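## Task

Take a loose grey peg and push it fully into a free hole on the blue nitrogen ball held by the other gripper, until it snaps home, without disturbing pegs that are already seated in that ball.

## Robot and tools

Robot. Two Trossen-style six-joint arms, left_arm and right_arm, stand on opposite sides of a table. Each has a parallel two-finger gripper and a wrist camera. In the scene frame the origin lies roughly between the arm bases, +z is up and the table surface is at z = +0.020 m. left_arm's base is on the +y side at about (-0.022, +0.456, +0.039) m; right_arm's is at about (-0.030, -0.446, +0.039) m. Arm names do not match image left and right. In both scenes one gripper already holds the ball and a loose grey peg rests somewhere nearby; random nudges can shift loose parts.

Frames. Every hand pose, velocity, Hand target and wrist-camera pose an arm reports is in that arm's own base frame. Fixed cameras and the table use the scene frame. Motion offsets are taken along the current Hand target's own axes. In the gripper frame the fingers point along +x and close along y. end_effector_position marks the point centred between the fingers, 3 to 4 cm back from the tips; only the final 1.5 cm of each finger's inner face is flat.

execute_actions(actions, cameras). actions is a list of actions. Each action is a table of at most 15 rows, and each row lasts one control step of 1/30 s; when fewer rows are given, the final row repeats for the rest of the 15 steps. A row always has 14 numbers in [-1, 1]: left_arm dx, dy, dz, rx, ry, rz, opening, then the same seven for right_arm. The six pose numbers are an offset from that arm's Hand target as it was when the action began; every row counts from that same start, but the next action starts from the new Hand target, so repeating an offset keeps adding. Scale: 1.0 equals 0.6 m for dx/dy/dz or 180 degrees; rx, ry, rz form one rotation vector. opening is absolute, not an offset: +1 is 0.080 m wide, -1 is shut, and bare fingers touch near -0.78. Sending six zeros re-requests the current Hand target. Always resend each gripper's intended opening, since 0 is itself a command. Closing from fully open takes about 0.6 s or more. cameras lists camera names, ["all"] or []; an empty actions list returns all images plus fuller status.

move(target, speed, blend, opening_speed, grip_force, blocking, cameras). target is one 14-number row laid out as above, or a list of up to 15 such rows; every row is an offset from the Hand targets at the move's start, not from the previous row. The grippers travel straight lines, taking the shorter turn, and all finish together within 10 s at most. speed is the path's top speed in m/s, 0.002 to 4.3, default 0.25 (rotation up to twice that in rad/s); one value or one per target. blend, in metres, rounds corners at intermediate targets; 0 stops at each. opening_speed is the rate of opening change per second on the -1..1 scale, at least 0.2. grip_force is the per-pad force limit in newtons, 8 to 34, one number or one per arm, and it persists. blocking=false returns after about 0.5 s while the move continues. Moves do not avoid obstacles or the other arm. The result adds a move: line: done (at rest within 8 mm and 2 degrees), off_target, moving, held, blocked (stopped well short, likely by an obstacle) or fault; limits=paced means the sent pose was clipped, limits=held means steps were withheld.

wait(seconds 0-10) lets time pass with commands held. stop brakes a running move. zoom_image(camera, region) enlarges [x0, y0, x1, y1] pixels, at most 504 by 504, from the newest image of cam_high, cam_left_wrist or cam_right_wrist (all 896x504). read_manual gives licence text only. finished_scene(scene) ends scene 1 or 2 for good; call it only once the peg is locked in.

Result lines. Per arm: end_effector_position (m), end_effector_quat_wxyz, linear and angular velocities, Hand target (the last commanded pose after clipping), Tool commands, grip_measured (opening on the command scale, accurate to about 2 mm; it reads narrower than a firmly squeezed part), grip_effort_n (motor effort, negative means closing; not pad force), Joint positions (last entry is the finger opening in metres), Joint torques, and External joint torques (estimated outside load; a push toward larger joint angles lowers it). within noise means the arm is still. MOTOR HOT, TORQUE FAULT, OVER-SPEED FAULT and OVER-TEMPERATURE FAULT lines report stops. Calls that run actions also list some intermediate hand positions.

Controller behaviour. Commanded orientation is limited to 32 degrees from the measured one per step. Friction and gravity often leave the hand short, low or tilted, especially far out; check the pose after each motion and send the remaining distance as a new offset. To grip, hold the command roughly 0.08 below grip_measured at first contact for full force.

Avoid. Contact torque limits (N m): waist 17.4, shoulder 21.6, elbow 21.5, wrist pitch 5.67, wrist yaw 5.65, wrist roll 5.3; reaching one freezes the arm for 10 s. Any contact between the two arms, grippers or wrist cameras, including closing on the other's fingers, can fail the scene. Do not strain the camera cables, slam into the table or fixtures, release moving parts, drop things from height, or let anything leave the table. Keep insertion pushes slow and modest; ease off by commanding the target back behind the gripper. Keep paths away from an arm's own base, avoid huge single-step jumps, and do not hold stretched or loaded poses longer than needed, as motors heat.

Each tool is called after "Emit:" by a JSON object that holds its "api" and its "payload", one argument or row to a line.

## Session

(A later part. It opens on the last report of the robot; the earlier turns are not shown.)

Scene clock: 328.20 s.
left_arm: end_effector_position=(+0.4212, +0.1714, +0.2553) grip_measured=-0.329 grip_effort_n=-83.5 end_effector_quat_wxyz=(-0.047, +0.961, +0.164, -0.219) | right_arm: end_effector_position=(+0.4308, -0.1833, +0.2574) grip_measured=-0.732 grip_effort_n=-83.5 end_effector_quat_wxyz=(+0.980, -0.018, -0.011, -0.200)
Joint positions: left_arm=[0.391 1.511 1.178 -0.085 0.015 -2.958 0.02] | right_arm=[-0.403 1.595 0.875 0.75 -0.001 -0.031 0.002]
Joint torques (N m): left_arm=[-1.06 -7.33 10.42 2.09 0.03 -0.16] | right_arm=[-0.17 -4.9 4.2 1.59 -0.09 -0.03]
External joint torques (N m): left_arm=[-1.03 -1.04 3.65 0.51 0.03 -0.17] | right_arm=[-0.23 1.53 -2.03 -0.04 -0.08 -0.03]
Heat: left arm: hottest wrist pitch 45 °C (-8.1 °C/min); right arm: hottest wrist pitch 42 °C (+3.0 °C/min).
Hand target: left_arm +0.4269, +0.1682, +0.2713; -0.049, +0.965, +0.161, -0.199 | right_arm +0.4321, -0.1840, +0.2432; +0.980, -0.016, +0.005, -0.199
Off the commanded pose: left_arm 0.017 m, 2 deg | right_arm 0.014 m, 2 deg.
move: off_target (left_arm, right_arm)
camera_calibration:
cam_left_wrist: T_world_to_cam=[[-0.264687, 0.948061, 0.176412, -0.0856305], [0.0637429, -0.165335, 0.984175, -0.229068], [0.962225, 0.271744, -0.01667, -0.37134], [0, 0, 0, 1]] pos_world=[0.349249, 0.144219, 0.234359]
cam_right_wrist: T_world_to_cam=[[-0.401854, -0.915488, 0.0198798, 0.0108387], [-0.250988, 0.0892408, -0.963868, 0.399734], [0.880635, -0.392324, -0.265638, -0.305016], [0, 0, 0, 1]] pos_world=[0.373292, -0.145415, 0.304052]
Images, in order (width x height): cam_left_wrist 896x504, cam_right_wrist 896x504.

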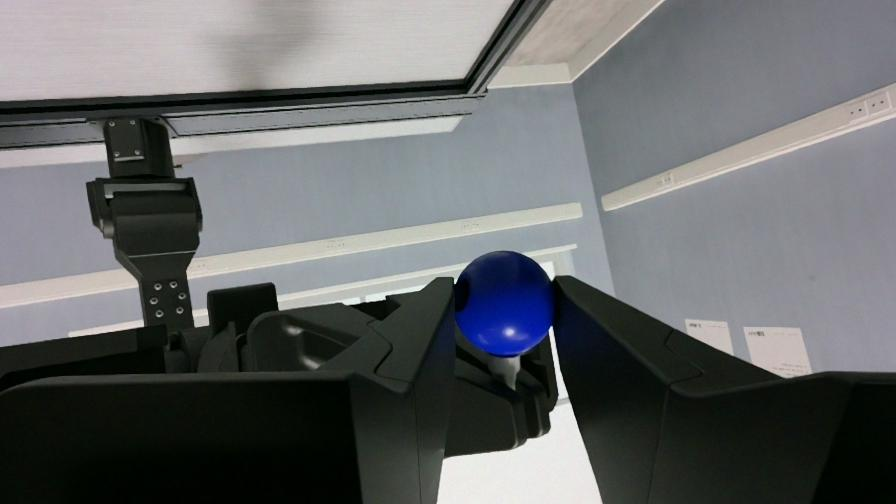

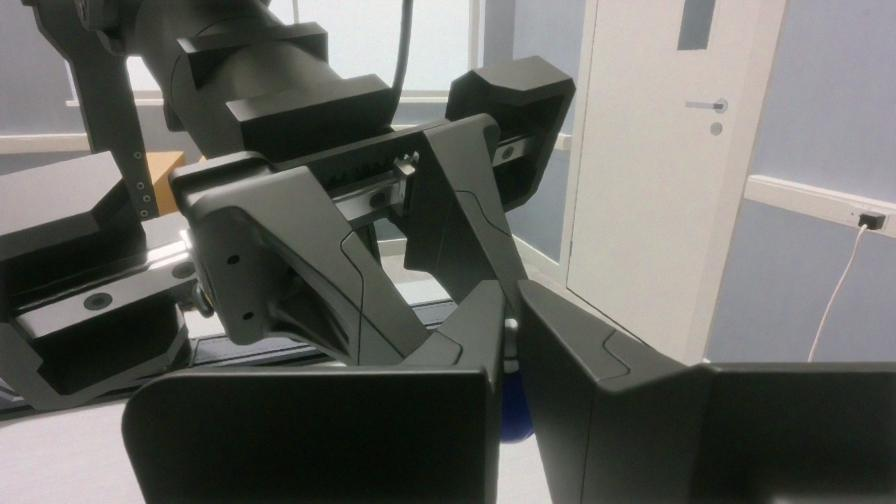

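Emit:
{"api": "move", "payload": {
  "target": [
    [-0.0045,0.0018,-0.018,0,0.05,0,-0.465,0.002,0,-0.025,0,0.05,0,-0.9]
  ],
  "speed": 0.08,
  "cameras": ["cam_left_wrist","cam_right_wrist"]
}}

Emit:
{"api": "zoom_image", "payload": {
  "camera": "cam_left_wrist",
  "region": [464, 325, 544, 415]
}}

Emit:
{"api": "zoom_image", "payload": {
  "camera": "cam_right_wrist",
  "region": [434, 250, 574, 400]
}}

Scene clock: 330.80 s.
left_arm: end_effector_position=(+0.4255, +0.1737, +0.2522) grip_measured=-0.329 grip_effort_n=-83.5 end_effector_quat_wxyz=(-0.055, +0.970, +0.167, -0.166) | right_arm: end_effector_position=(+0.4307, -0.1854, +0.2518) grip_measured=-0.732 grip_effort_n=-83.5 end_effector_quat_wxyz=(+0.978, -0.006, +0.050, -0.203)
Joint positions: left_arm=[0.396 1.511 1.078 0.124 0.027 -2.961 0.02] | right_arm=[-0.405 1.563 0.938 0.529 0.005 -0.031 0.002]
Joint torques (N m): left_arm=[-1.1 -10.83 9.14 4.09 0.82 -0.13] | right_arm=[0.13 -3.8 4.02 -0.05 -0.07 -0.04]
External joint torques (N m): left_arm=[-1.1 -4.49 2.41 2.48 0.82 -0.14] | right_arm=[0.17 2.53 -2.35 -1.69 -0.08 -0.05]
Heat: left arm: hottest wrist pitch 47 °C (-6.0 °C/min); right arm: hottest wrist pitch 41 °C (+2.0 °C/min).
Hand target: left_arm +0.4292, +0.1660, +0.2818; -0.062, +0.978, +0.157, -0.123 | right_arm +0.4329, -0.1850, +0.2280; +0.976, +0.000, +0.082, -0.200
Off the commanded pose: left_arm 0.031 m, 5 deg | right_arm 0.024 m, 4 deg.
move: off_target (left_arm, right_arm)
camera_calibration:
cam_left_wrist: T_world_to_cam=[[-0.278511, 0.943243, 0.1809, -0.080479], [-0.0379931, -0.199026, 0.979258, -0.175504], [0.959681, 0.265861, 0.0912675, -0.401258], [0, 0, 0, 1]] pos_world=[0.355997, 0.14766, 0.223044]
cam_right_wrist: T_world_to_cam=[[-0.407124, -0.913116, 0.0216483, 0.011311], [-0.359402, 0.138364, -0.922868, 0.439936], [0.839691, -0.383502, -0.384507, -0.25807], [0, 0, 0, 1]] pos_world=[0.379418, -0.149514, 0.306528]
Images, in order (width x height): cam_left_wrist 896x504, cam_right_wrist 896x504.

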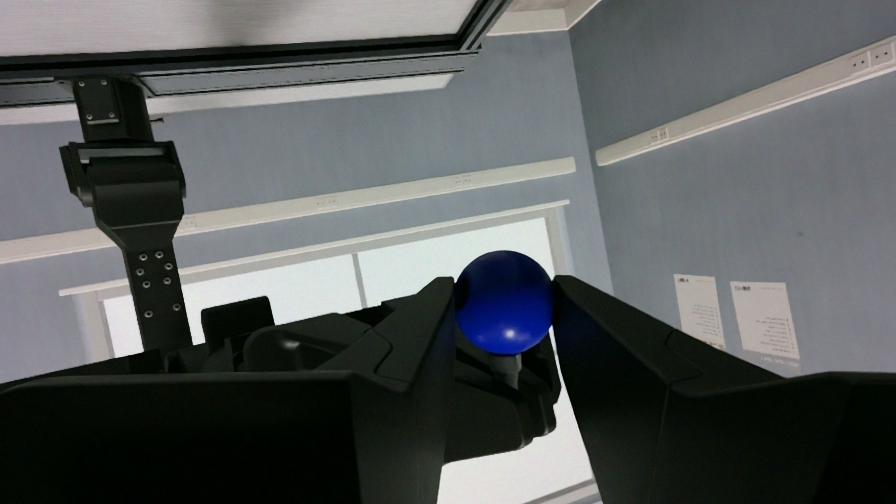

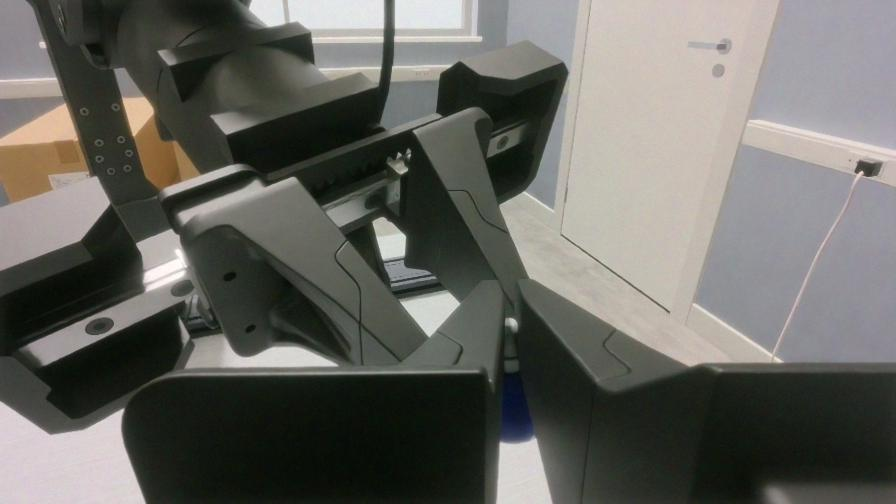

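Scaled by 5.600 from the camera's 896x504 image, which has a finer 1280x720 frame.

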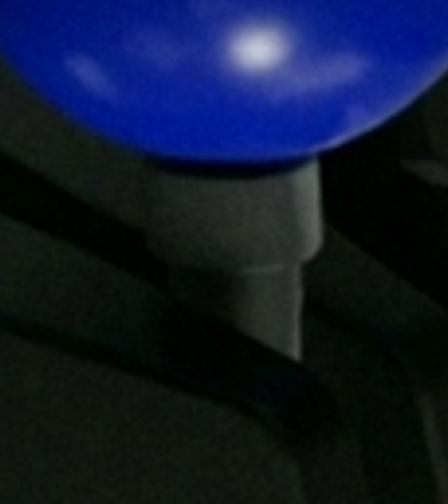

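Scaled by 3.360 from the camera's 896x504 image, which has a finer 1280x720 frame.

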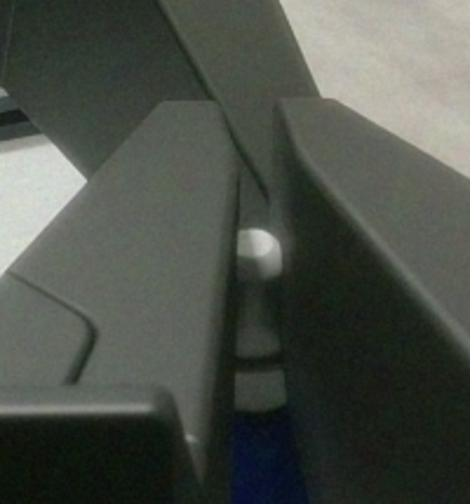

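Emit:
{"api": "move", "payload": {
  "target": [
    [-0.004,0.0016,-0.016,0,0.02,0,-0.465,0.003,0,-0.025,0,0.03,0,-0.9]
  ],
  "speed": 0.08,
  "cameras": ["cam_left_wrist","cam_right_wrist"]
}}

Emit:
{"api": "zoom_image", "payload": {
  "camera": "cam_left_wrist",
  "region": [464, 325, 544, 415]
}}

Emit:
{"api": "zoom_image", "payload": {
  "camera": "cam_right_wrist",
  "region": [434, 250, 574, 400]
}}

Scene clock: 332.73 s.
left_arm: end_effector_position=(+0.4249, +0.1739, +0.2447) grip_measured=-0.329 grip_effort_n=-83.5 end_effector_quat_wxyz=(-0.054, +0.972, +0.166, -0.159) | right_arm: end_effector_position=(+0.4302, -0.1852, +0.2543) grip_measured=-0.732 grip_effort_n=-83.5 end_effector_quat_wxyz=(+0.977, -0.001, +0.075, -0.202)
Joint positions: left_arm=[0.4 1.514 1.039 0.18 0.035 -2.965 0.02] | right_arm=[-0.405 1.547 0.978 0.423 0.005 -0.031 0.002]
Joint torques (N m): left_arm=[-0.32 -7.5 7.31 2.33 0.04 0.01] | right_arm=[-0.01 -6.25 5.34 1.5 0.01 0.02]
External joint torques (N m): left_arm=[-0.35 -1.28 0.65 0.72 0.04 0] | right_arm=[0 0.08 -1.18 -0.15 0.01 0.02]
Heat: left arm: hottest wrist pitch 49 °C (-3.0 °C/min); right arm: hottest wrist pitch 41 °C (+2.0 °C/min).
Hand target: left_arm +0.4262, +0.1728, +0.2507; -0.057, +0.973, +0.166, -0.150 (not the last commanded pose) | right_arm +0.4305, -0.1854, +0.2493; +0.976, +0.001, +0.081, -0.202 (not the last commanded pose)
Off the commanded pose: left_arm 0.048 m, 8 deg | right_arm 0.042 m, 6 deg.
move: blocked (left_arm; both arms now hold where they are), off_target (right_arm)
camera_calibration:
cam_left_wrist: T_world_to_cam=[[-0.278644, 0.944005, 0.176666, -0.0785373], [-0.0533294, -0.198877, 0.978572, -0.161546], [0.958913, 0.263252, 0.105759, -0.402827], [0, 0, 0, 1]] pos_world=[0.355776, 0.148057, 0.214562]
cam_right_wrist: T_world_to_cam=[[-0.40606, -0.913573, 0.0223518, 0.0105287], [-0.401083, 0.156187, -0.902628, 0.458178], [0.821126, -0.375486, -0.42984, -0.235544], [0, 0, 0, 1]] pos_world=[0.381454, -0.150387, 0.312083]
Images, in order (width x height): cam_left_wrist 896x504, cam_right_wrist 896x504.

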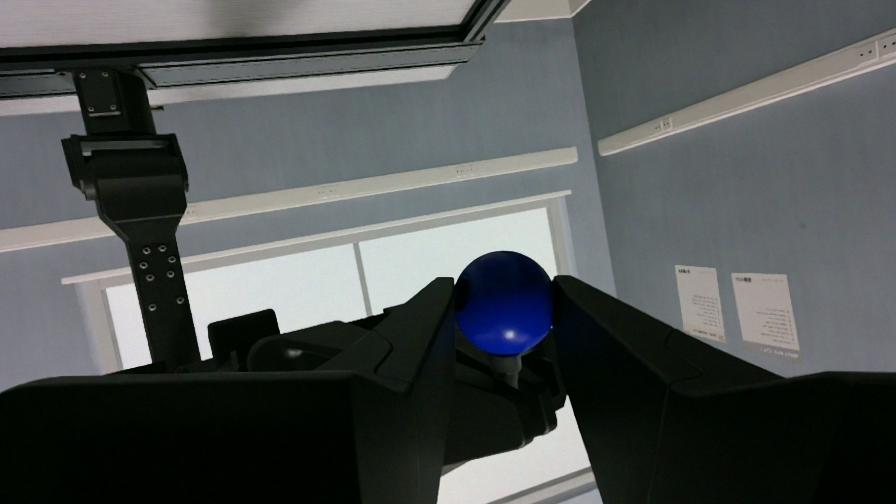

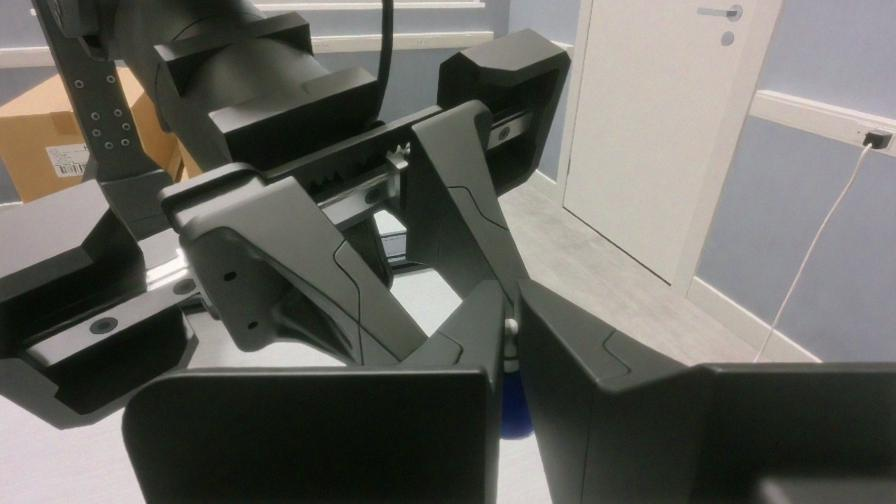

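Scaled by 5.600 from the camera's 896x504 image, which has a finer 1280x720 frame.

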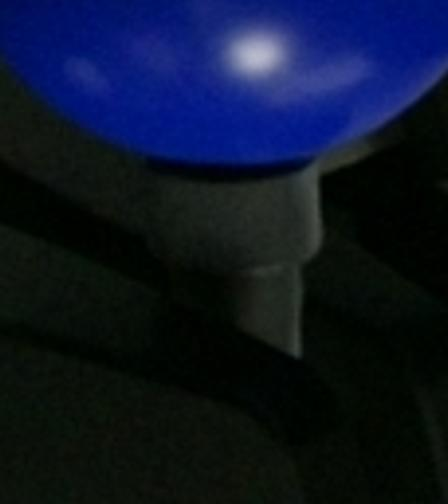

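Scaled by 3.360 from the camera's 896x504 image, which has a finer 1280x720 frame.

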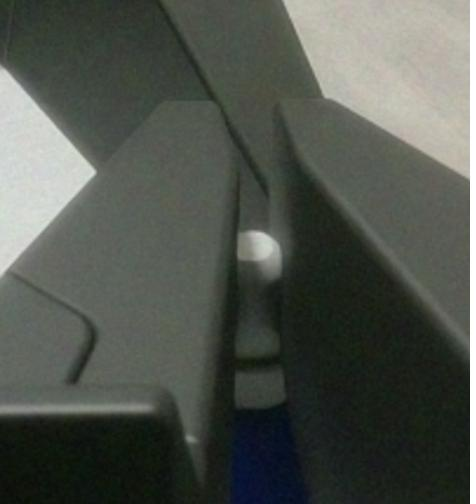

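Emit:
{"api": "zoom_image", "payload": {
  "camera": "cam_left_wrist",
  "region": [480, 335, 530, 385]
}}

Emit:
{"api": "zoom_image", "payload": {
  "camera": "cam_right_wrist",
  "region": [490, 300, 540, 390]
}}

Scaled by 10.080 from the camera's 896x504 image, which has a finer 1280x720 frame.

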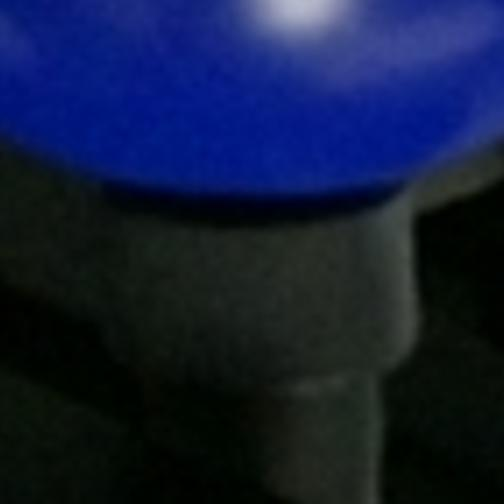

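Scaled by 5.600 from the camera's 896x504 image, which has a finer 1280x720 frame.

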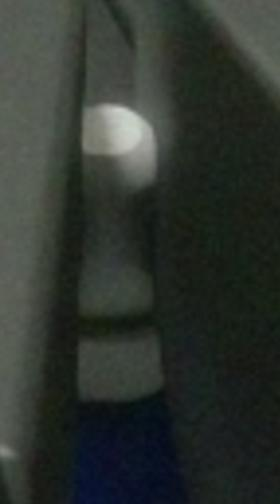

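Emit:
{"api": "move", "payload": {
  "target": [
    [0,0,0,0,0,0,-0.465,0,0,0.008,0,0,0,-0.9]
  ],
  "speed": 0.08
}}

Emit:
{"api": "move", "payload": {
  "target": [
    [0,0,0,0,0,0,-0.465,0,0,0,0,0,0,-0.5]
  ],
  "speed": 0.08,
  "opening_speed": 0.4
}}

Emit:
{"api": "move", "payload": {
  "target": [
    [0,0,0,0,0,0,-0.465,-0.17,0,0.02,0,0,0,-0.5]
  ],
  "speed": 0.15,
  "cameras": ["all"]
}}

Scene clock: 347.13 s.
left_arm: end_effector_position=(+0.4248, +0.1739, +0.2444) grip_measured=-0.329 grip_effort_n=-83.5 end_effector_quat_wxyz=(-0.054, +0.972, +0.166, -0.160) | right_arm: end_effector_position=(+0.4304, -0.1853, +0.2542) grip_measured=-0.732 grip_effort_n=-83.5 end_effector_quat_wxyz=(+0.976, +0.000, +0.079, -0.202)
Joint positions: left_arm=[0.4 1.514 1.039 0.179 0.035 -2.965 0.02] | right_arm=[-0.405 1.547 0.986 0.407 0.005 -0.031 0.002]
Joint torques (N m): left_arm=[-0.34 -7.51 7.31 2.43 0.04 0.02] | right_arm=[0.01 -6.7 6.24 1.21 0.01 0.02]
External joint torques (N m): left_arm=[-0.3 -1.18 0.58 0.8 0.03 0.01] | right_arm=[0 -0.46 -0.19 -0.41 0.01 0.02]
Heat: left arm: hottest wrist pitch 50 °C (+3.0 °C/min); right arm: hottest wrist pitch 40 °C (-1.0 °C/min). Fold the left arm in close to its base, or ease its load, before you think long.
Hand target: left_arm +0.4262, +0.1727, +0.2508; -0.057, +0.973, +0.166, -0.150 | right_arm +0.4313, -0.1855, +0.2540; +0.976, +0.001, +0.081, -0.202
Off the commanded pose: left_arm 0.007 m, 1 deg | right_arm 0.001 m, 0 deg.
MOTOR HOT: joint 4 (wrist pitch) of the left arm reports 50 °C; the controller stops that arm at 95 °C. To cool a motor, set the load down, stop pushing, or move to a pose that needs little force.
move: done

Scene clock: 348.13 s.
left_arm: end_effector_position=(+0.4251, +0.1743, +0.2459) grip_measured=-0.329 grip_effort_n=-83.5 end_effector_quat_wxyz=(-0.055, +0.972, +0.167, -0.156) | right_arm: end_effector_position=(+0.4303, -0.1852, +0.2530) grip_measured=-0.505 grip_effort_n=18.4 end_effector_quat_wxyz=(+0.976, +0.001, +0.082, -0.201)
Joint positions: left_arm=[0.4 1.514 1.039 0.186 0.034 -2.965 0.02] | right_arm=[-0.405 1.547 0.986 0.4 0.005 -0.031 0.012]
Joint torques (N m): left_arm=[-0.32 -7.47 7.31 1.94 0.05 0.01] | right_arm=[0.15 -6.61 6.46 1.75 0.01 0.02]
External joint torques (N m): left_arm=[-0.29 -1.17 0.62 0.33 0.04 0] | right_arm=[0.13 -0.32 0 0.12 0.01 0.01]
Heat: left arm: hottest wrist pitch 50 °C (+3.0 °C/min); right arm: hottest wrist pitch 40 °C (-1.0 °C/min). Fold the left arm in close to its base, or ease its load, before you think long.
Hand target: left_arm +0.4261, +0.1729, +0.2508; -0.057, +0.973, +0.166, -0.150 | right_arm +0.4313, -0.1855, +0.2541; +0.976, +0.001, +0.081, -0.202
Off the commanded pose: left_arm 0.005 m, 1 deg | right_arm 0.002 m, 0 deg.
MOTOR HOT: still on. Joint 4 (wrist pitch) of the left arm reports 50 °C.
move: done

Scene clock: 349.37 s.
left_arm: end_effector_position=(+0.4254, +0.1738, +0.2462) grip_measured=-0.329 grip_effort_n=-83.5 end_effector_quat_wxyz=(-0.055, +0.972, +0.166, -0.156) | right_arm: end_effector_position=(+0.3431, -0.1474, +0.2811) grip_measured=-0.503 grip_effort_n=17.9 end_effector_quat_wxyz=(+0.976, +0.001, +0.083, -0.202)
Joint positions: left_arm=[0.399 1.514 1.039 0.187 0.034 -2.965 0.02] | right_arm=[-0.403 1.129 0.788 0.178 0.007 -0.031 0.012]
Joint torques (N m): left_arm=[-0.24 -7.47 7.32 1.85 0.05 0.02] | right_arm=[0.14 -5.84 5.1 1.84 0.08 0.05]
External joint torques (N m): left_arm=[-0.23 -1.22 0.67 0.24 0.04 0.01] | right_arm=[0.12 -2.15 -1.68 0.18 0.08 0.04]
Heat: left arm: hottest wrist pitch 51 °C (+4.0 °C/min); right arm: hottest wrist pitch 40 °C (-1.0 °C/min). Fold the left arm in close to its base, or ease its load, before you think long.
Hand target: left_arm +0.4261, +0.1728, +0.2507; -0.056, +0.973, +0.166, -0.150 | right_arm +0.3408, -0.1458, +0.2821; +0.976, +0.001, +0.081, -0.202
Off the commanded pose: left_arm 0.005 m, 1 deg | right_arm 0.003 m, 0 deg.
MOTOR HOT: still on. Joint 4 (wrist pitch) of the left arm reports 51 °C.
move: done
camera_calibration:
cam_left_wrist: T_world_to_cam=[[-0.279429, 0.943616, 0.177506, -0.0783449], [-0.0595846, -0.201555, 0.977663, -0.15958], [0.958316, 0.262611, 0.112545, -0.404738], [0, 0, 0, 1]] pos_world=[0.356466, 0.148052, 0.215474]
cam_right_wrist: T_world_to_cam=[[-0.40569, -0.913723, 0.0229396, 0.0086938], [-0.415965, 0.162223, -0.894794, 0.445368], [0.813873, -0.372552, -0.445889, -0.130915], [0, 0, 0, 1]] pos_world=[0.295333, -0.113078, 0.33994]

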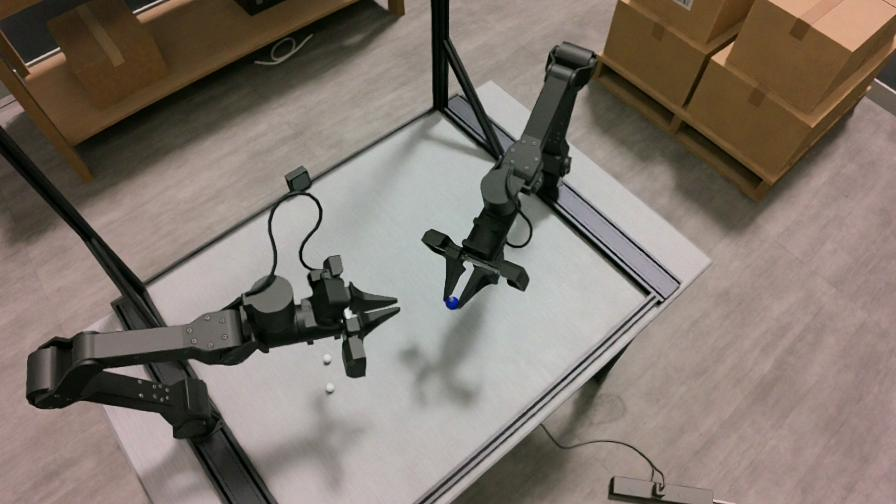

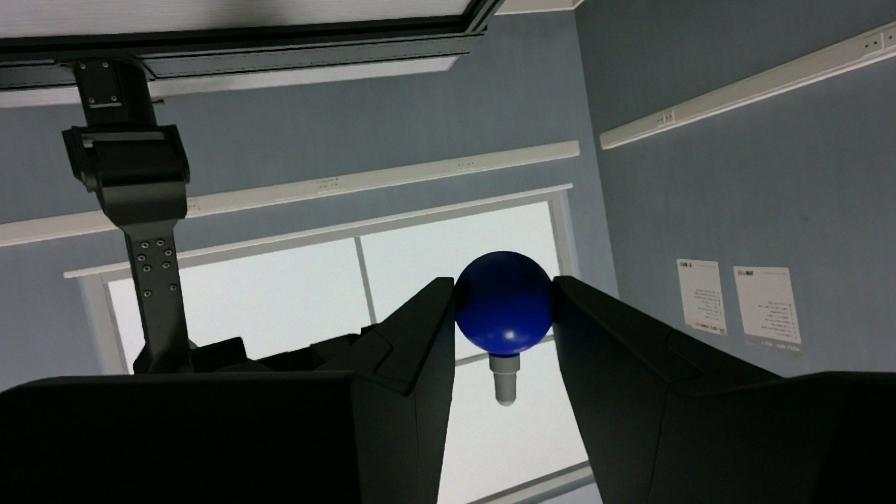

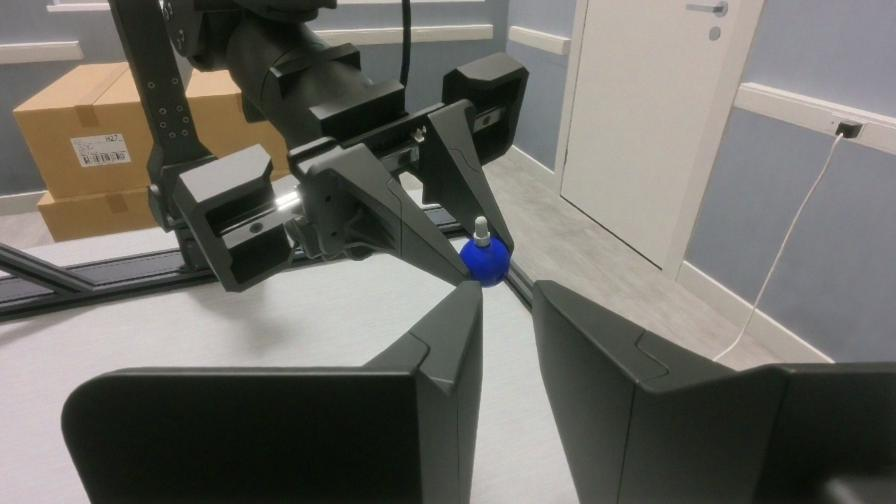

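Emit:
{"api": "zoom_image", "payload": {
  "camera": "cam_left_wrist",
  "region": [480, 335, 530, 385]
}}

Emit:
{"api": "zoom_image", "payload": {
  "camera": "cam_right_wrist",
  "region": [450, 205, 520, 295]
}}

Emit:
{"api": "zoom_image", "payload": {
  "camera": "cam_high",
  "region": [300, 340, 360, 400]
}}

Scaled by 10.080 from the camera's 896x504 image, which has a finer 1280x720 frame.

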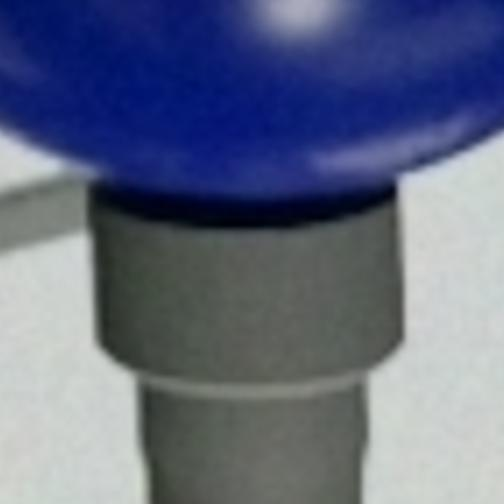

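Scaled by 5.600 from the camera's 896x504 image, which has a finer 1280x720 frame.

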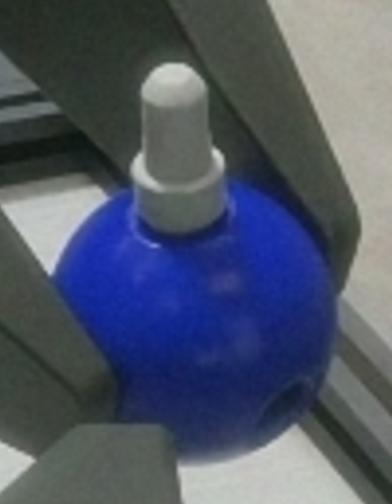

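Scaled by 8.400 from the camera's 896x504 image, which has a finer 1280x720 frame.

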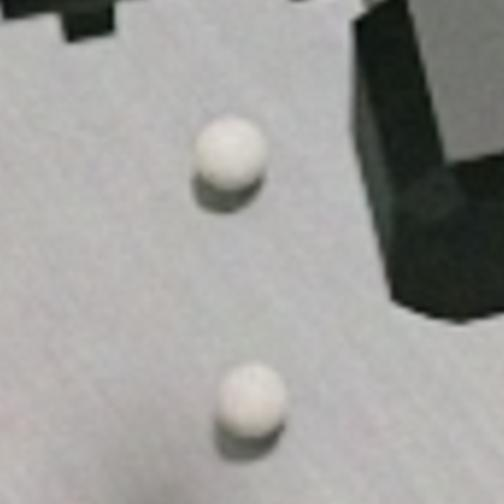

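Emit:
{"api": "move", "payload": {
  "target": [
    [-0.1648,0.2553,0.129,0.0111,-0.3486,0.0902,-0.465,0,0,0,0,0,0,-0.5]
  ],
  "speed": 0.25,
  "cameras": ["all"]
}}

Scene clock: 358.47 s.
left_arm: end_effector_position=(+0.3566, +0.0023, +0.1788) grip_measured=-0.329 grip_effort_n=-83.5 end_effector_quat_wxyz=(+0.018, +0.765, -0.004, -0.644) | right_arm: end_effector_position=(+0.3431, -0.1474, +0.2811) grip_measured=-0.503 grip_effort_n=17.9 end_effector_quat_wxyz=(+0.976, +0.001, +0.084, -0.202)
Joint positions: left_arm=[0.021 1.757 1.64 -1.281 0.034 -3.143 0.02] | right_arm=[-0.403 1.129 0.788 0.177 0.007 -0.031 0.012]
Joint torques (N m): left_arm=[-0.21 -6.68 7.57 0.27 0.31 -0.16] | right_arm=[0.22 -5.75 5.11 1.86 0.1 0.03]
External joint torques (N m): left_arm=[-0.17 0.41 1.89 -0.23 0.28 -0.16] | right_arm=[0.22 -2.13 -1.61 0.22 0.1 0.03]
Heat: left arm: hottest wrist pitch 50 °C (+4.0 °C/min); right arm: hottest wrist pitch 40 °C (-1.0 °C/min). Fold the left arm in close to its base, or ease its load, before you think long.
Hand target: left_arm +0.3600, +0.0002, +0.1799; +0.042, +0.765, +0.036, -0.641 | right_arm +0.3408, -0.1458, +0.2820; +0.976, +0.001, +0.081, -0.202
Off the commanded pose: left_arm 0.004 m, 5 deg | right_arm 0.003 m, 0 deg.
MOTOR HOT: still on. Joint 4 (wrist pitch) of the left arm reports 50 °C.
joint sent to its limit (left arm) — joint 6 (wrist roll), lower limit. The joint targets are off in orientation, not in position.
move: off_target (left_arm)
camera_calibration:
cam_left_wrist: T_world_to_cam=[[0.0128195, 0.998692, -0.0494883, 0.0124682], [0.834265, 0.0166006, 0.551113, -0.37545], [0.551214, -0.0483514, -0.832962, 0.0287649], [0, 0, 0, 1]] pos_world=[0.297209, -0.00482841, 0.231493]
cam_right_wrist: T_world_to_cam=[[-0.405704, -0.913718, 0.0228805, 0.00872071], [-0.416246, 0.162416, -0.894629, 0.445328], [0.813722, -0.372478, -0.446224, -0.130792], [0, 0, 0, 1]] pos_world=[0.295332, -0.113078, 0.339841]

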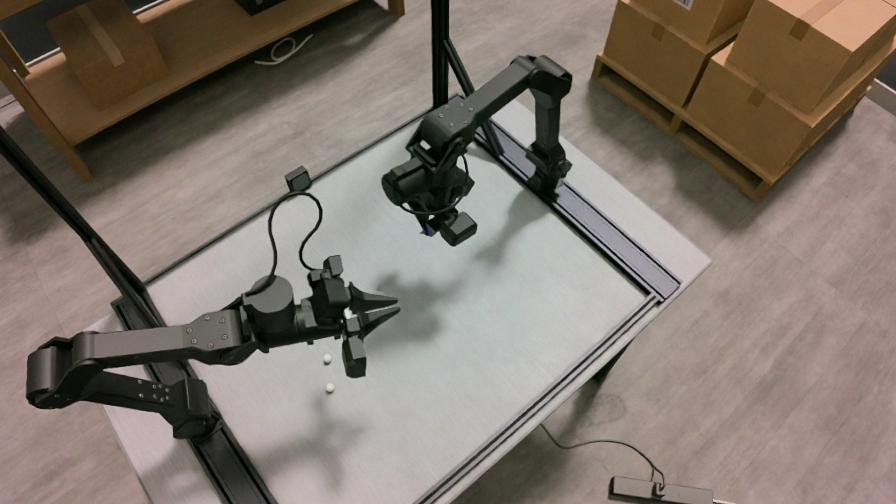

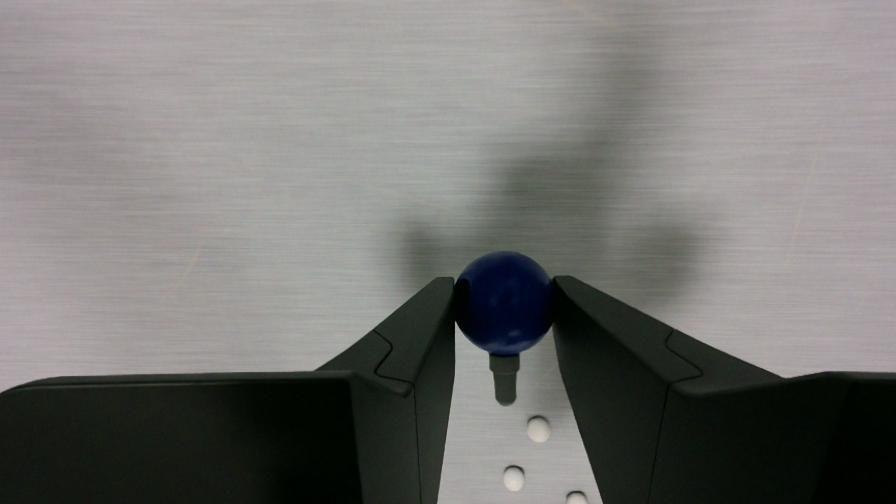

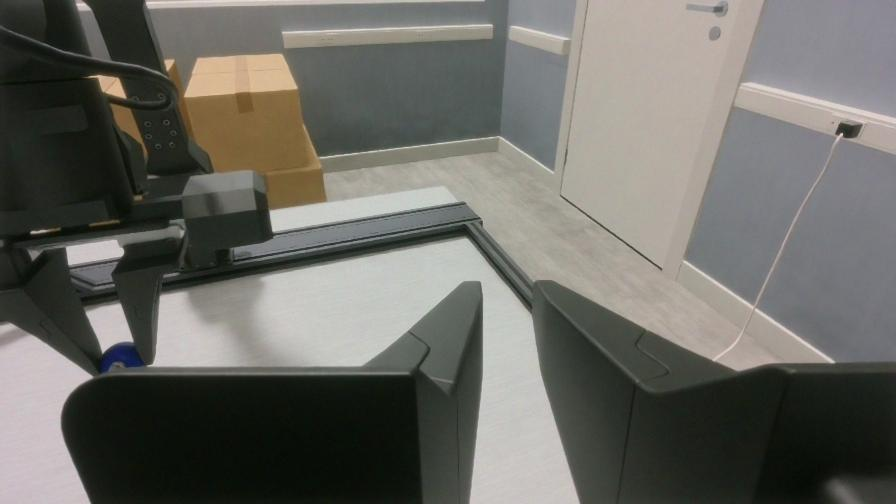

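Emit:
{"api": "move", "payload": {
  "target": [
    [0,0,0,0.0281,-0.002,0.0096,-0.465,0.06,0.2662,-0.1095,-0.0172,0.0889,0.0881,-0.5]
  ],
  "speed": 0.2,
  "cameras": ["all"]
}}

Scene clock: 365.77 s.
left_arm: end_effector_position=(+0.3566, +0.0013, +0.1788) grip_measured=-0.329 grip_effort_n=-83.5 end_effector_quat_wxyz=(+0.017, +0.764, -0.005, -0.646) | right_arm: end_effector_position=(+0.4224, -0.0113, +0.2034) grip_measured=-0.503 grip_effort_n=17.4 end_effector_quat_wxyz=(+0.973, +0.011, +0.223, -0.060)
Joint positions: left_arm=[0.018 1.762 1.645 -1.288 0.034 -3.143 0.02] | right_arm=[0.02 1.433 0.927 0.051 0.131 0.057 0.012]
Joint torques (N m): left_arm=[-0.37 -6.62 7.56 0.26 0 -0.16] | right_arm=[-0.07 -5.07 7.46 1.79 0.11 0.17]
External joint torques (N m): left_arm=[-0.42 0.41 1.91 -0.25 -0.01 -0.16] | right_arm=[-0.06 0.48 0.9 0.2 0.07 0.17]
Heat: left arm: hottest wrist pitch 47 °C (+2.0 °C/min); right arm: hottest wrist pitch 40 °C (-2.0 °C/min).
Hand target: left_arm +0.3599, +0.0001, +0.1799; +0.018, +0.765, -0.004, -0.644 | right_arm +0.4260, -0.0111, +0.2066; +0.974, +0.013, +0.220, -0.061
Off the commanded pose: left_arm 0.004 m, 0 deg | right_arm 0.005 m, 1 deg.
MOTOR HOT: cleared for the motors of the left arm.
joint sent to its limit (left arm) — joint 6 (wrist roll), lower limit. The joint targets still meet the commanded pose.
move: done
camera_calibration:
cam_left_wrist: T_world_to_cam=[[0.0152325, 0.998651, -0.0496464, 0.0126031], [0.837009, 0.0144262, 0.546999, -0.375638], [0.546977, -0.0498866, -0.83566, 0.0307346], [0, 0, 0, 1]] pos_world=[0.297409, -0.00563383, 0.231783]
cam_right_wrist: T_world_to_cam=[[-0.137073, -0.99056, 0.00132776, 0.057161], [-0.674936, 0.092416, -0.732066, 0.462155], [0.725033, -0.101243, -0.681232, -0.0909116], [0, 0, 0, 1]] pos_world=[0.385674, 0.00470679, 0.27632]

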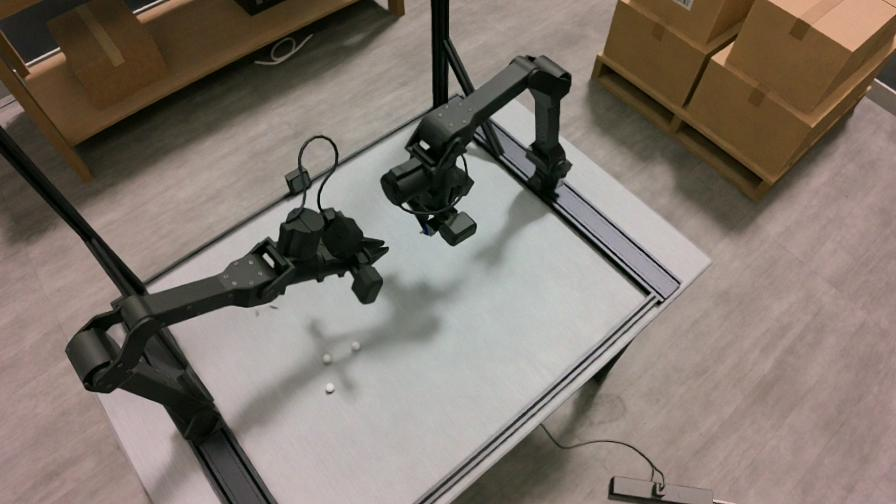

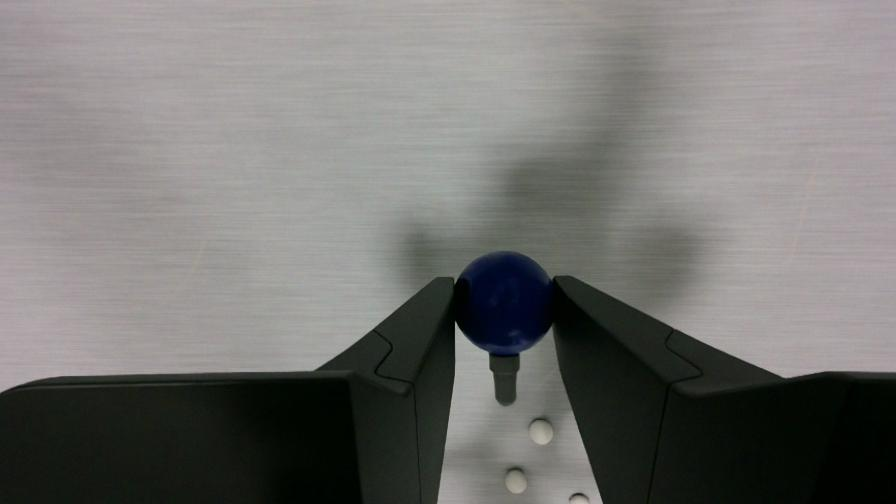

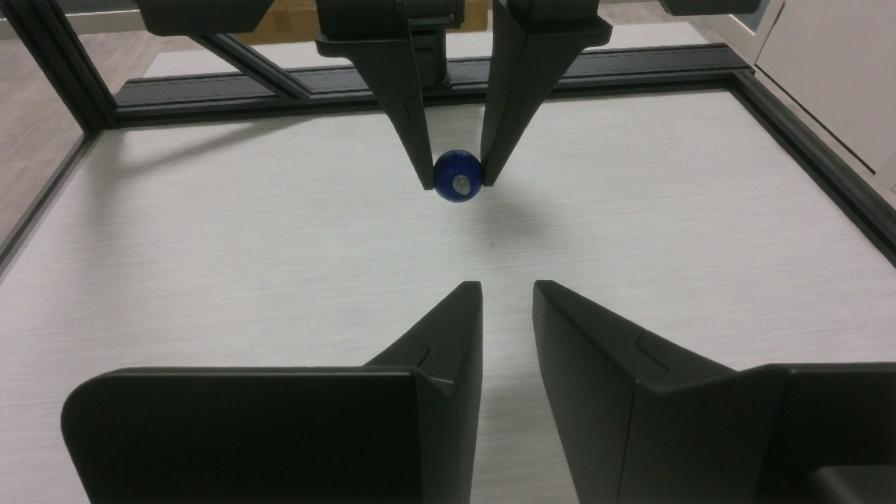

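Emit:
{"api": "zoom_image", "payload": {
  "camera": "cam_right_wrist",
  "region": [418, 135, 498, 215]
}}

Emit:
{"api": "zoom_image", "payload": {
  "camera": "cam_left_wrist",
  "region": [414, 274, 594, 474]
}}

Scaled by 6.300 from the camera's 896x504 image, which has a finer 1280x720 frame.

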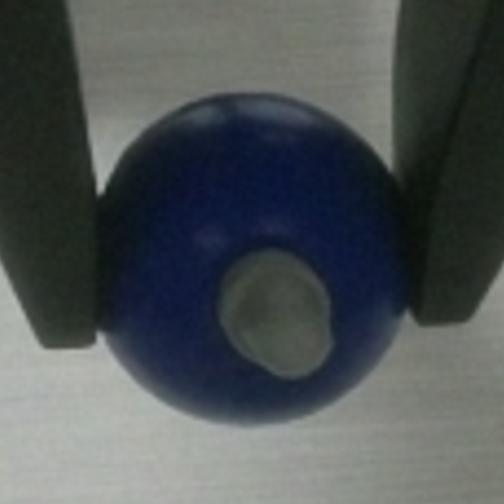

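Scaled by 2.520 from the camera's 896x504 image, which has a finer 1280x720 frame.

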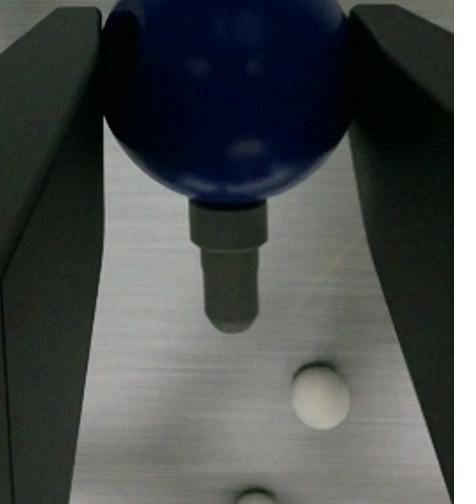

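Emit:
{"api": "move", "payload": {
  "target": [
    [0,0,0,0,0,0,-0.465,0.0878,-0.0022,0.0165,0,-0.0111,0.0422,-0.5]
  ],
  "speed": 0.15,
  "cameras": ["cam_left_wrist","cam_right_wrist"]
}}

Emit:
{"api": "zoom_image", "payload": {
  "camera": "cam_right_wrist",
  "region": [398, 180, 558, 340]
}}

Emit:
{"api": "zoom_image", "payload": {
  "camera": "cam_left_wrist",
  "region": [414, 274, 594, 474]
}}

Scene clock: 372.00 s.
left_arm: end_effector_position=(+0.3566, +0.0013, +0.1788) grip_measured=-0.329 grip_effort_n=-83.5 end_effector_quat_wxyz=(+0.017, +0.764, -0.005, -0.646) | right_arm: end_effector_position=(+0.4731, -0.0183, +0.1905) grip_measured=-0.503 grip_effort_n=17.9 end_effector_quat_wxyz=(+0.978, +0.029, +0.205, +0.002)
Joint positions: left_arm=[0.018 1.762 1.645 -1.288 0.034 -3.143 0.02] | right_arm=[-0.061 1.639 1.039 0.185 -0.071 0.031 0.012]
Joint torques (N m): left_arm=[-0.37 -6.62 7.55 0.26 0 -0.16] | right_arm=[-0.24 -6.36 7.34 2.04 -0.09 -0.18]
External joint torques (N m): left_arm=[-0.42 0.41 1.93 -0.23 -0.01 -0.16] | right_arm=[-0.3 0.59 0.88 0.42 -0.07 -0.17]
Heat: left arm: hottest wrist pitch 46 °C (+1.0 °C/min); right arm: hottest wrist pitch 41 °C (-1.0 °C/min).
Hand target: left_arm +0.3599, +0.0001, +0.1799; +0.018, +0.765, -0.004, -0.644 | right_arm +0.4772, -0.0189, +0.1929; +0.979, +0.027, +0.201, +0.003
Off the commanded pose: left_arm 0.004 m, 0 deg | right_arm 0.005 m, 1 deg.
joint sent to its limit (left arm) — joint 6 (wrist roll), lower limit. The joint targets still meet the commanded pose.
move: done
camera_calibration:
cam_left_wrist: T_world_to_cam=[[0.0152325, 0.998651, -0.0496464, 0.0126031], [0.837009, 0.0144262, 0.546999, -0.375638], [0.546977, -0.0498866, -0.83566, 0.0307346], [0, 0, 0, 1]] pos_world=[0.297409, -0.00563383, 0.231783]
cam_right_wrist: T_world_to_cam=[[-0.0233176, -0.997774, -0.0624798, 0.015454], [-0.653419, 0.0625108, -0.754411, 0.481127], [0.756637, 0.0232345, -0.653422, -0.155275], [0, 0, 0, 1]] pos_world=[0.432224, -0.0110483, 0.262473]
Images, in order (width x height): cam_left_wrist 896x504, cam_right_wrist 896x504.

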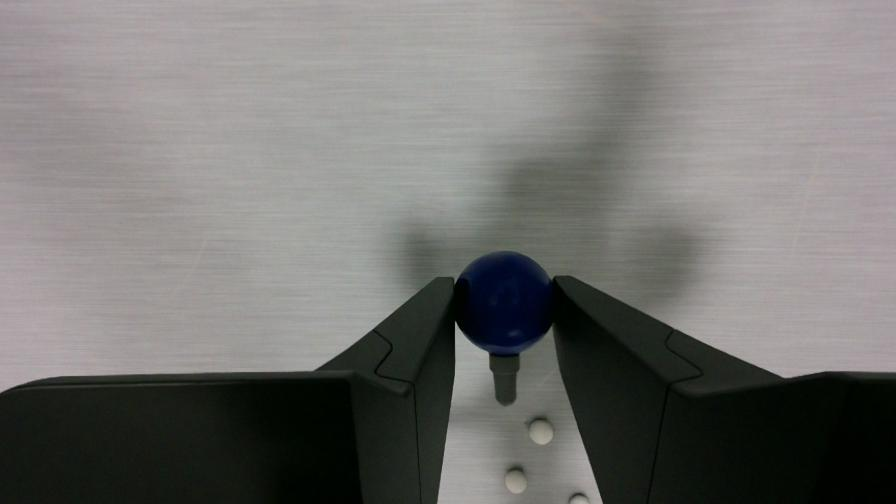

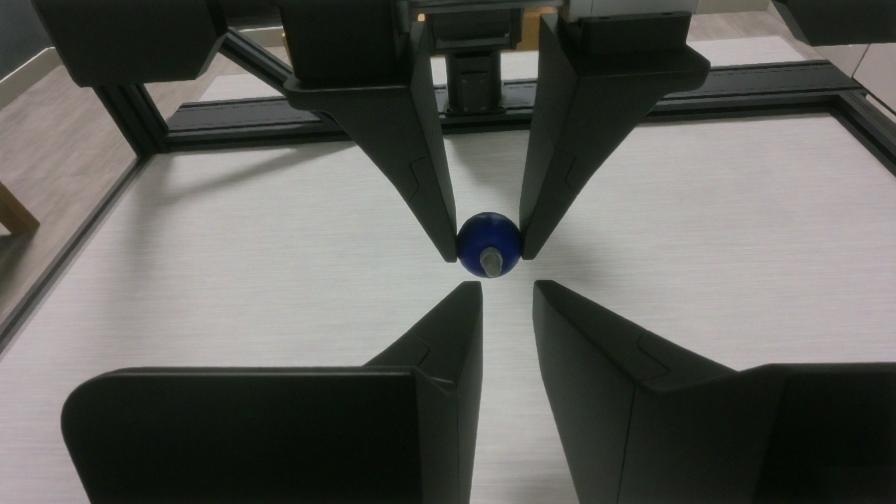

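Scaled by 3.150 from the camera's 896x504 image, which has a finer 1280x720 frame.

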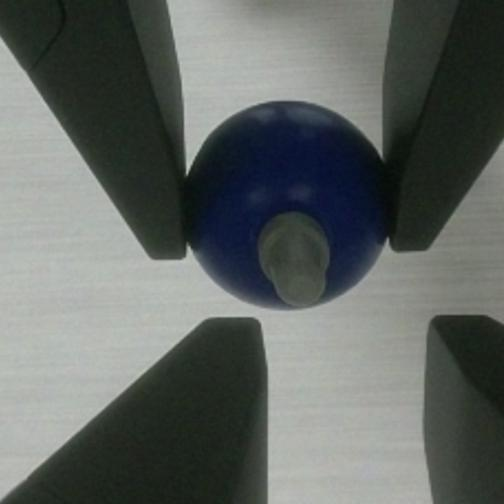

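Scaled by 2.520 from the camera's 896x504 image, which has a finer 1280x720 frame.

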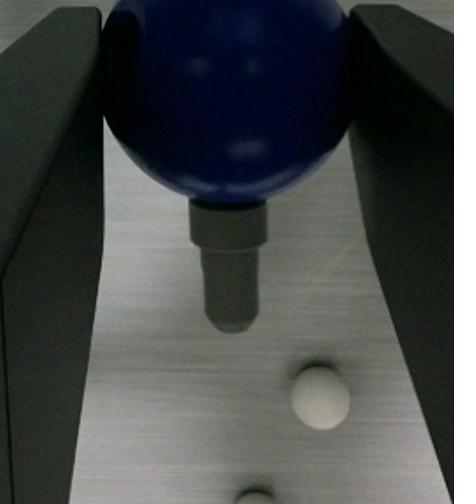

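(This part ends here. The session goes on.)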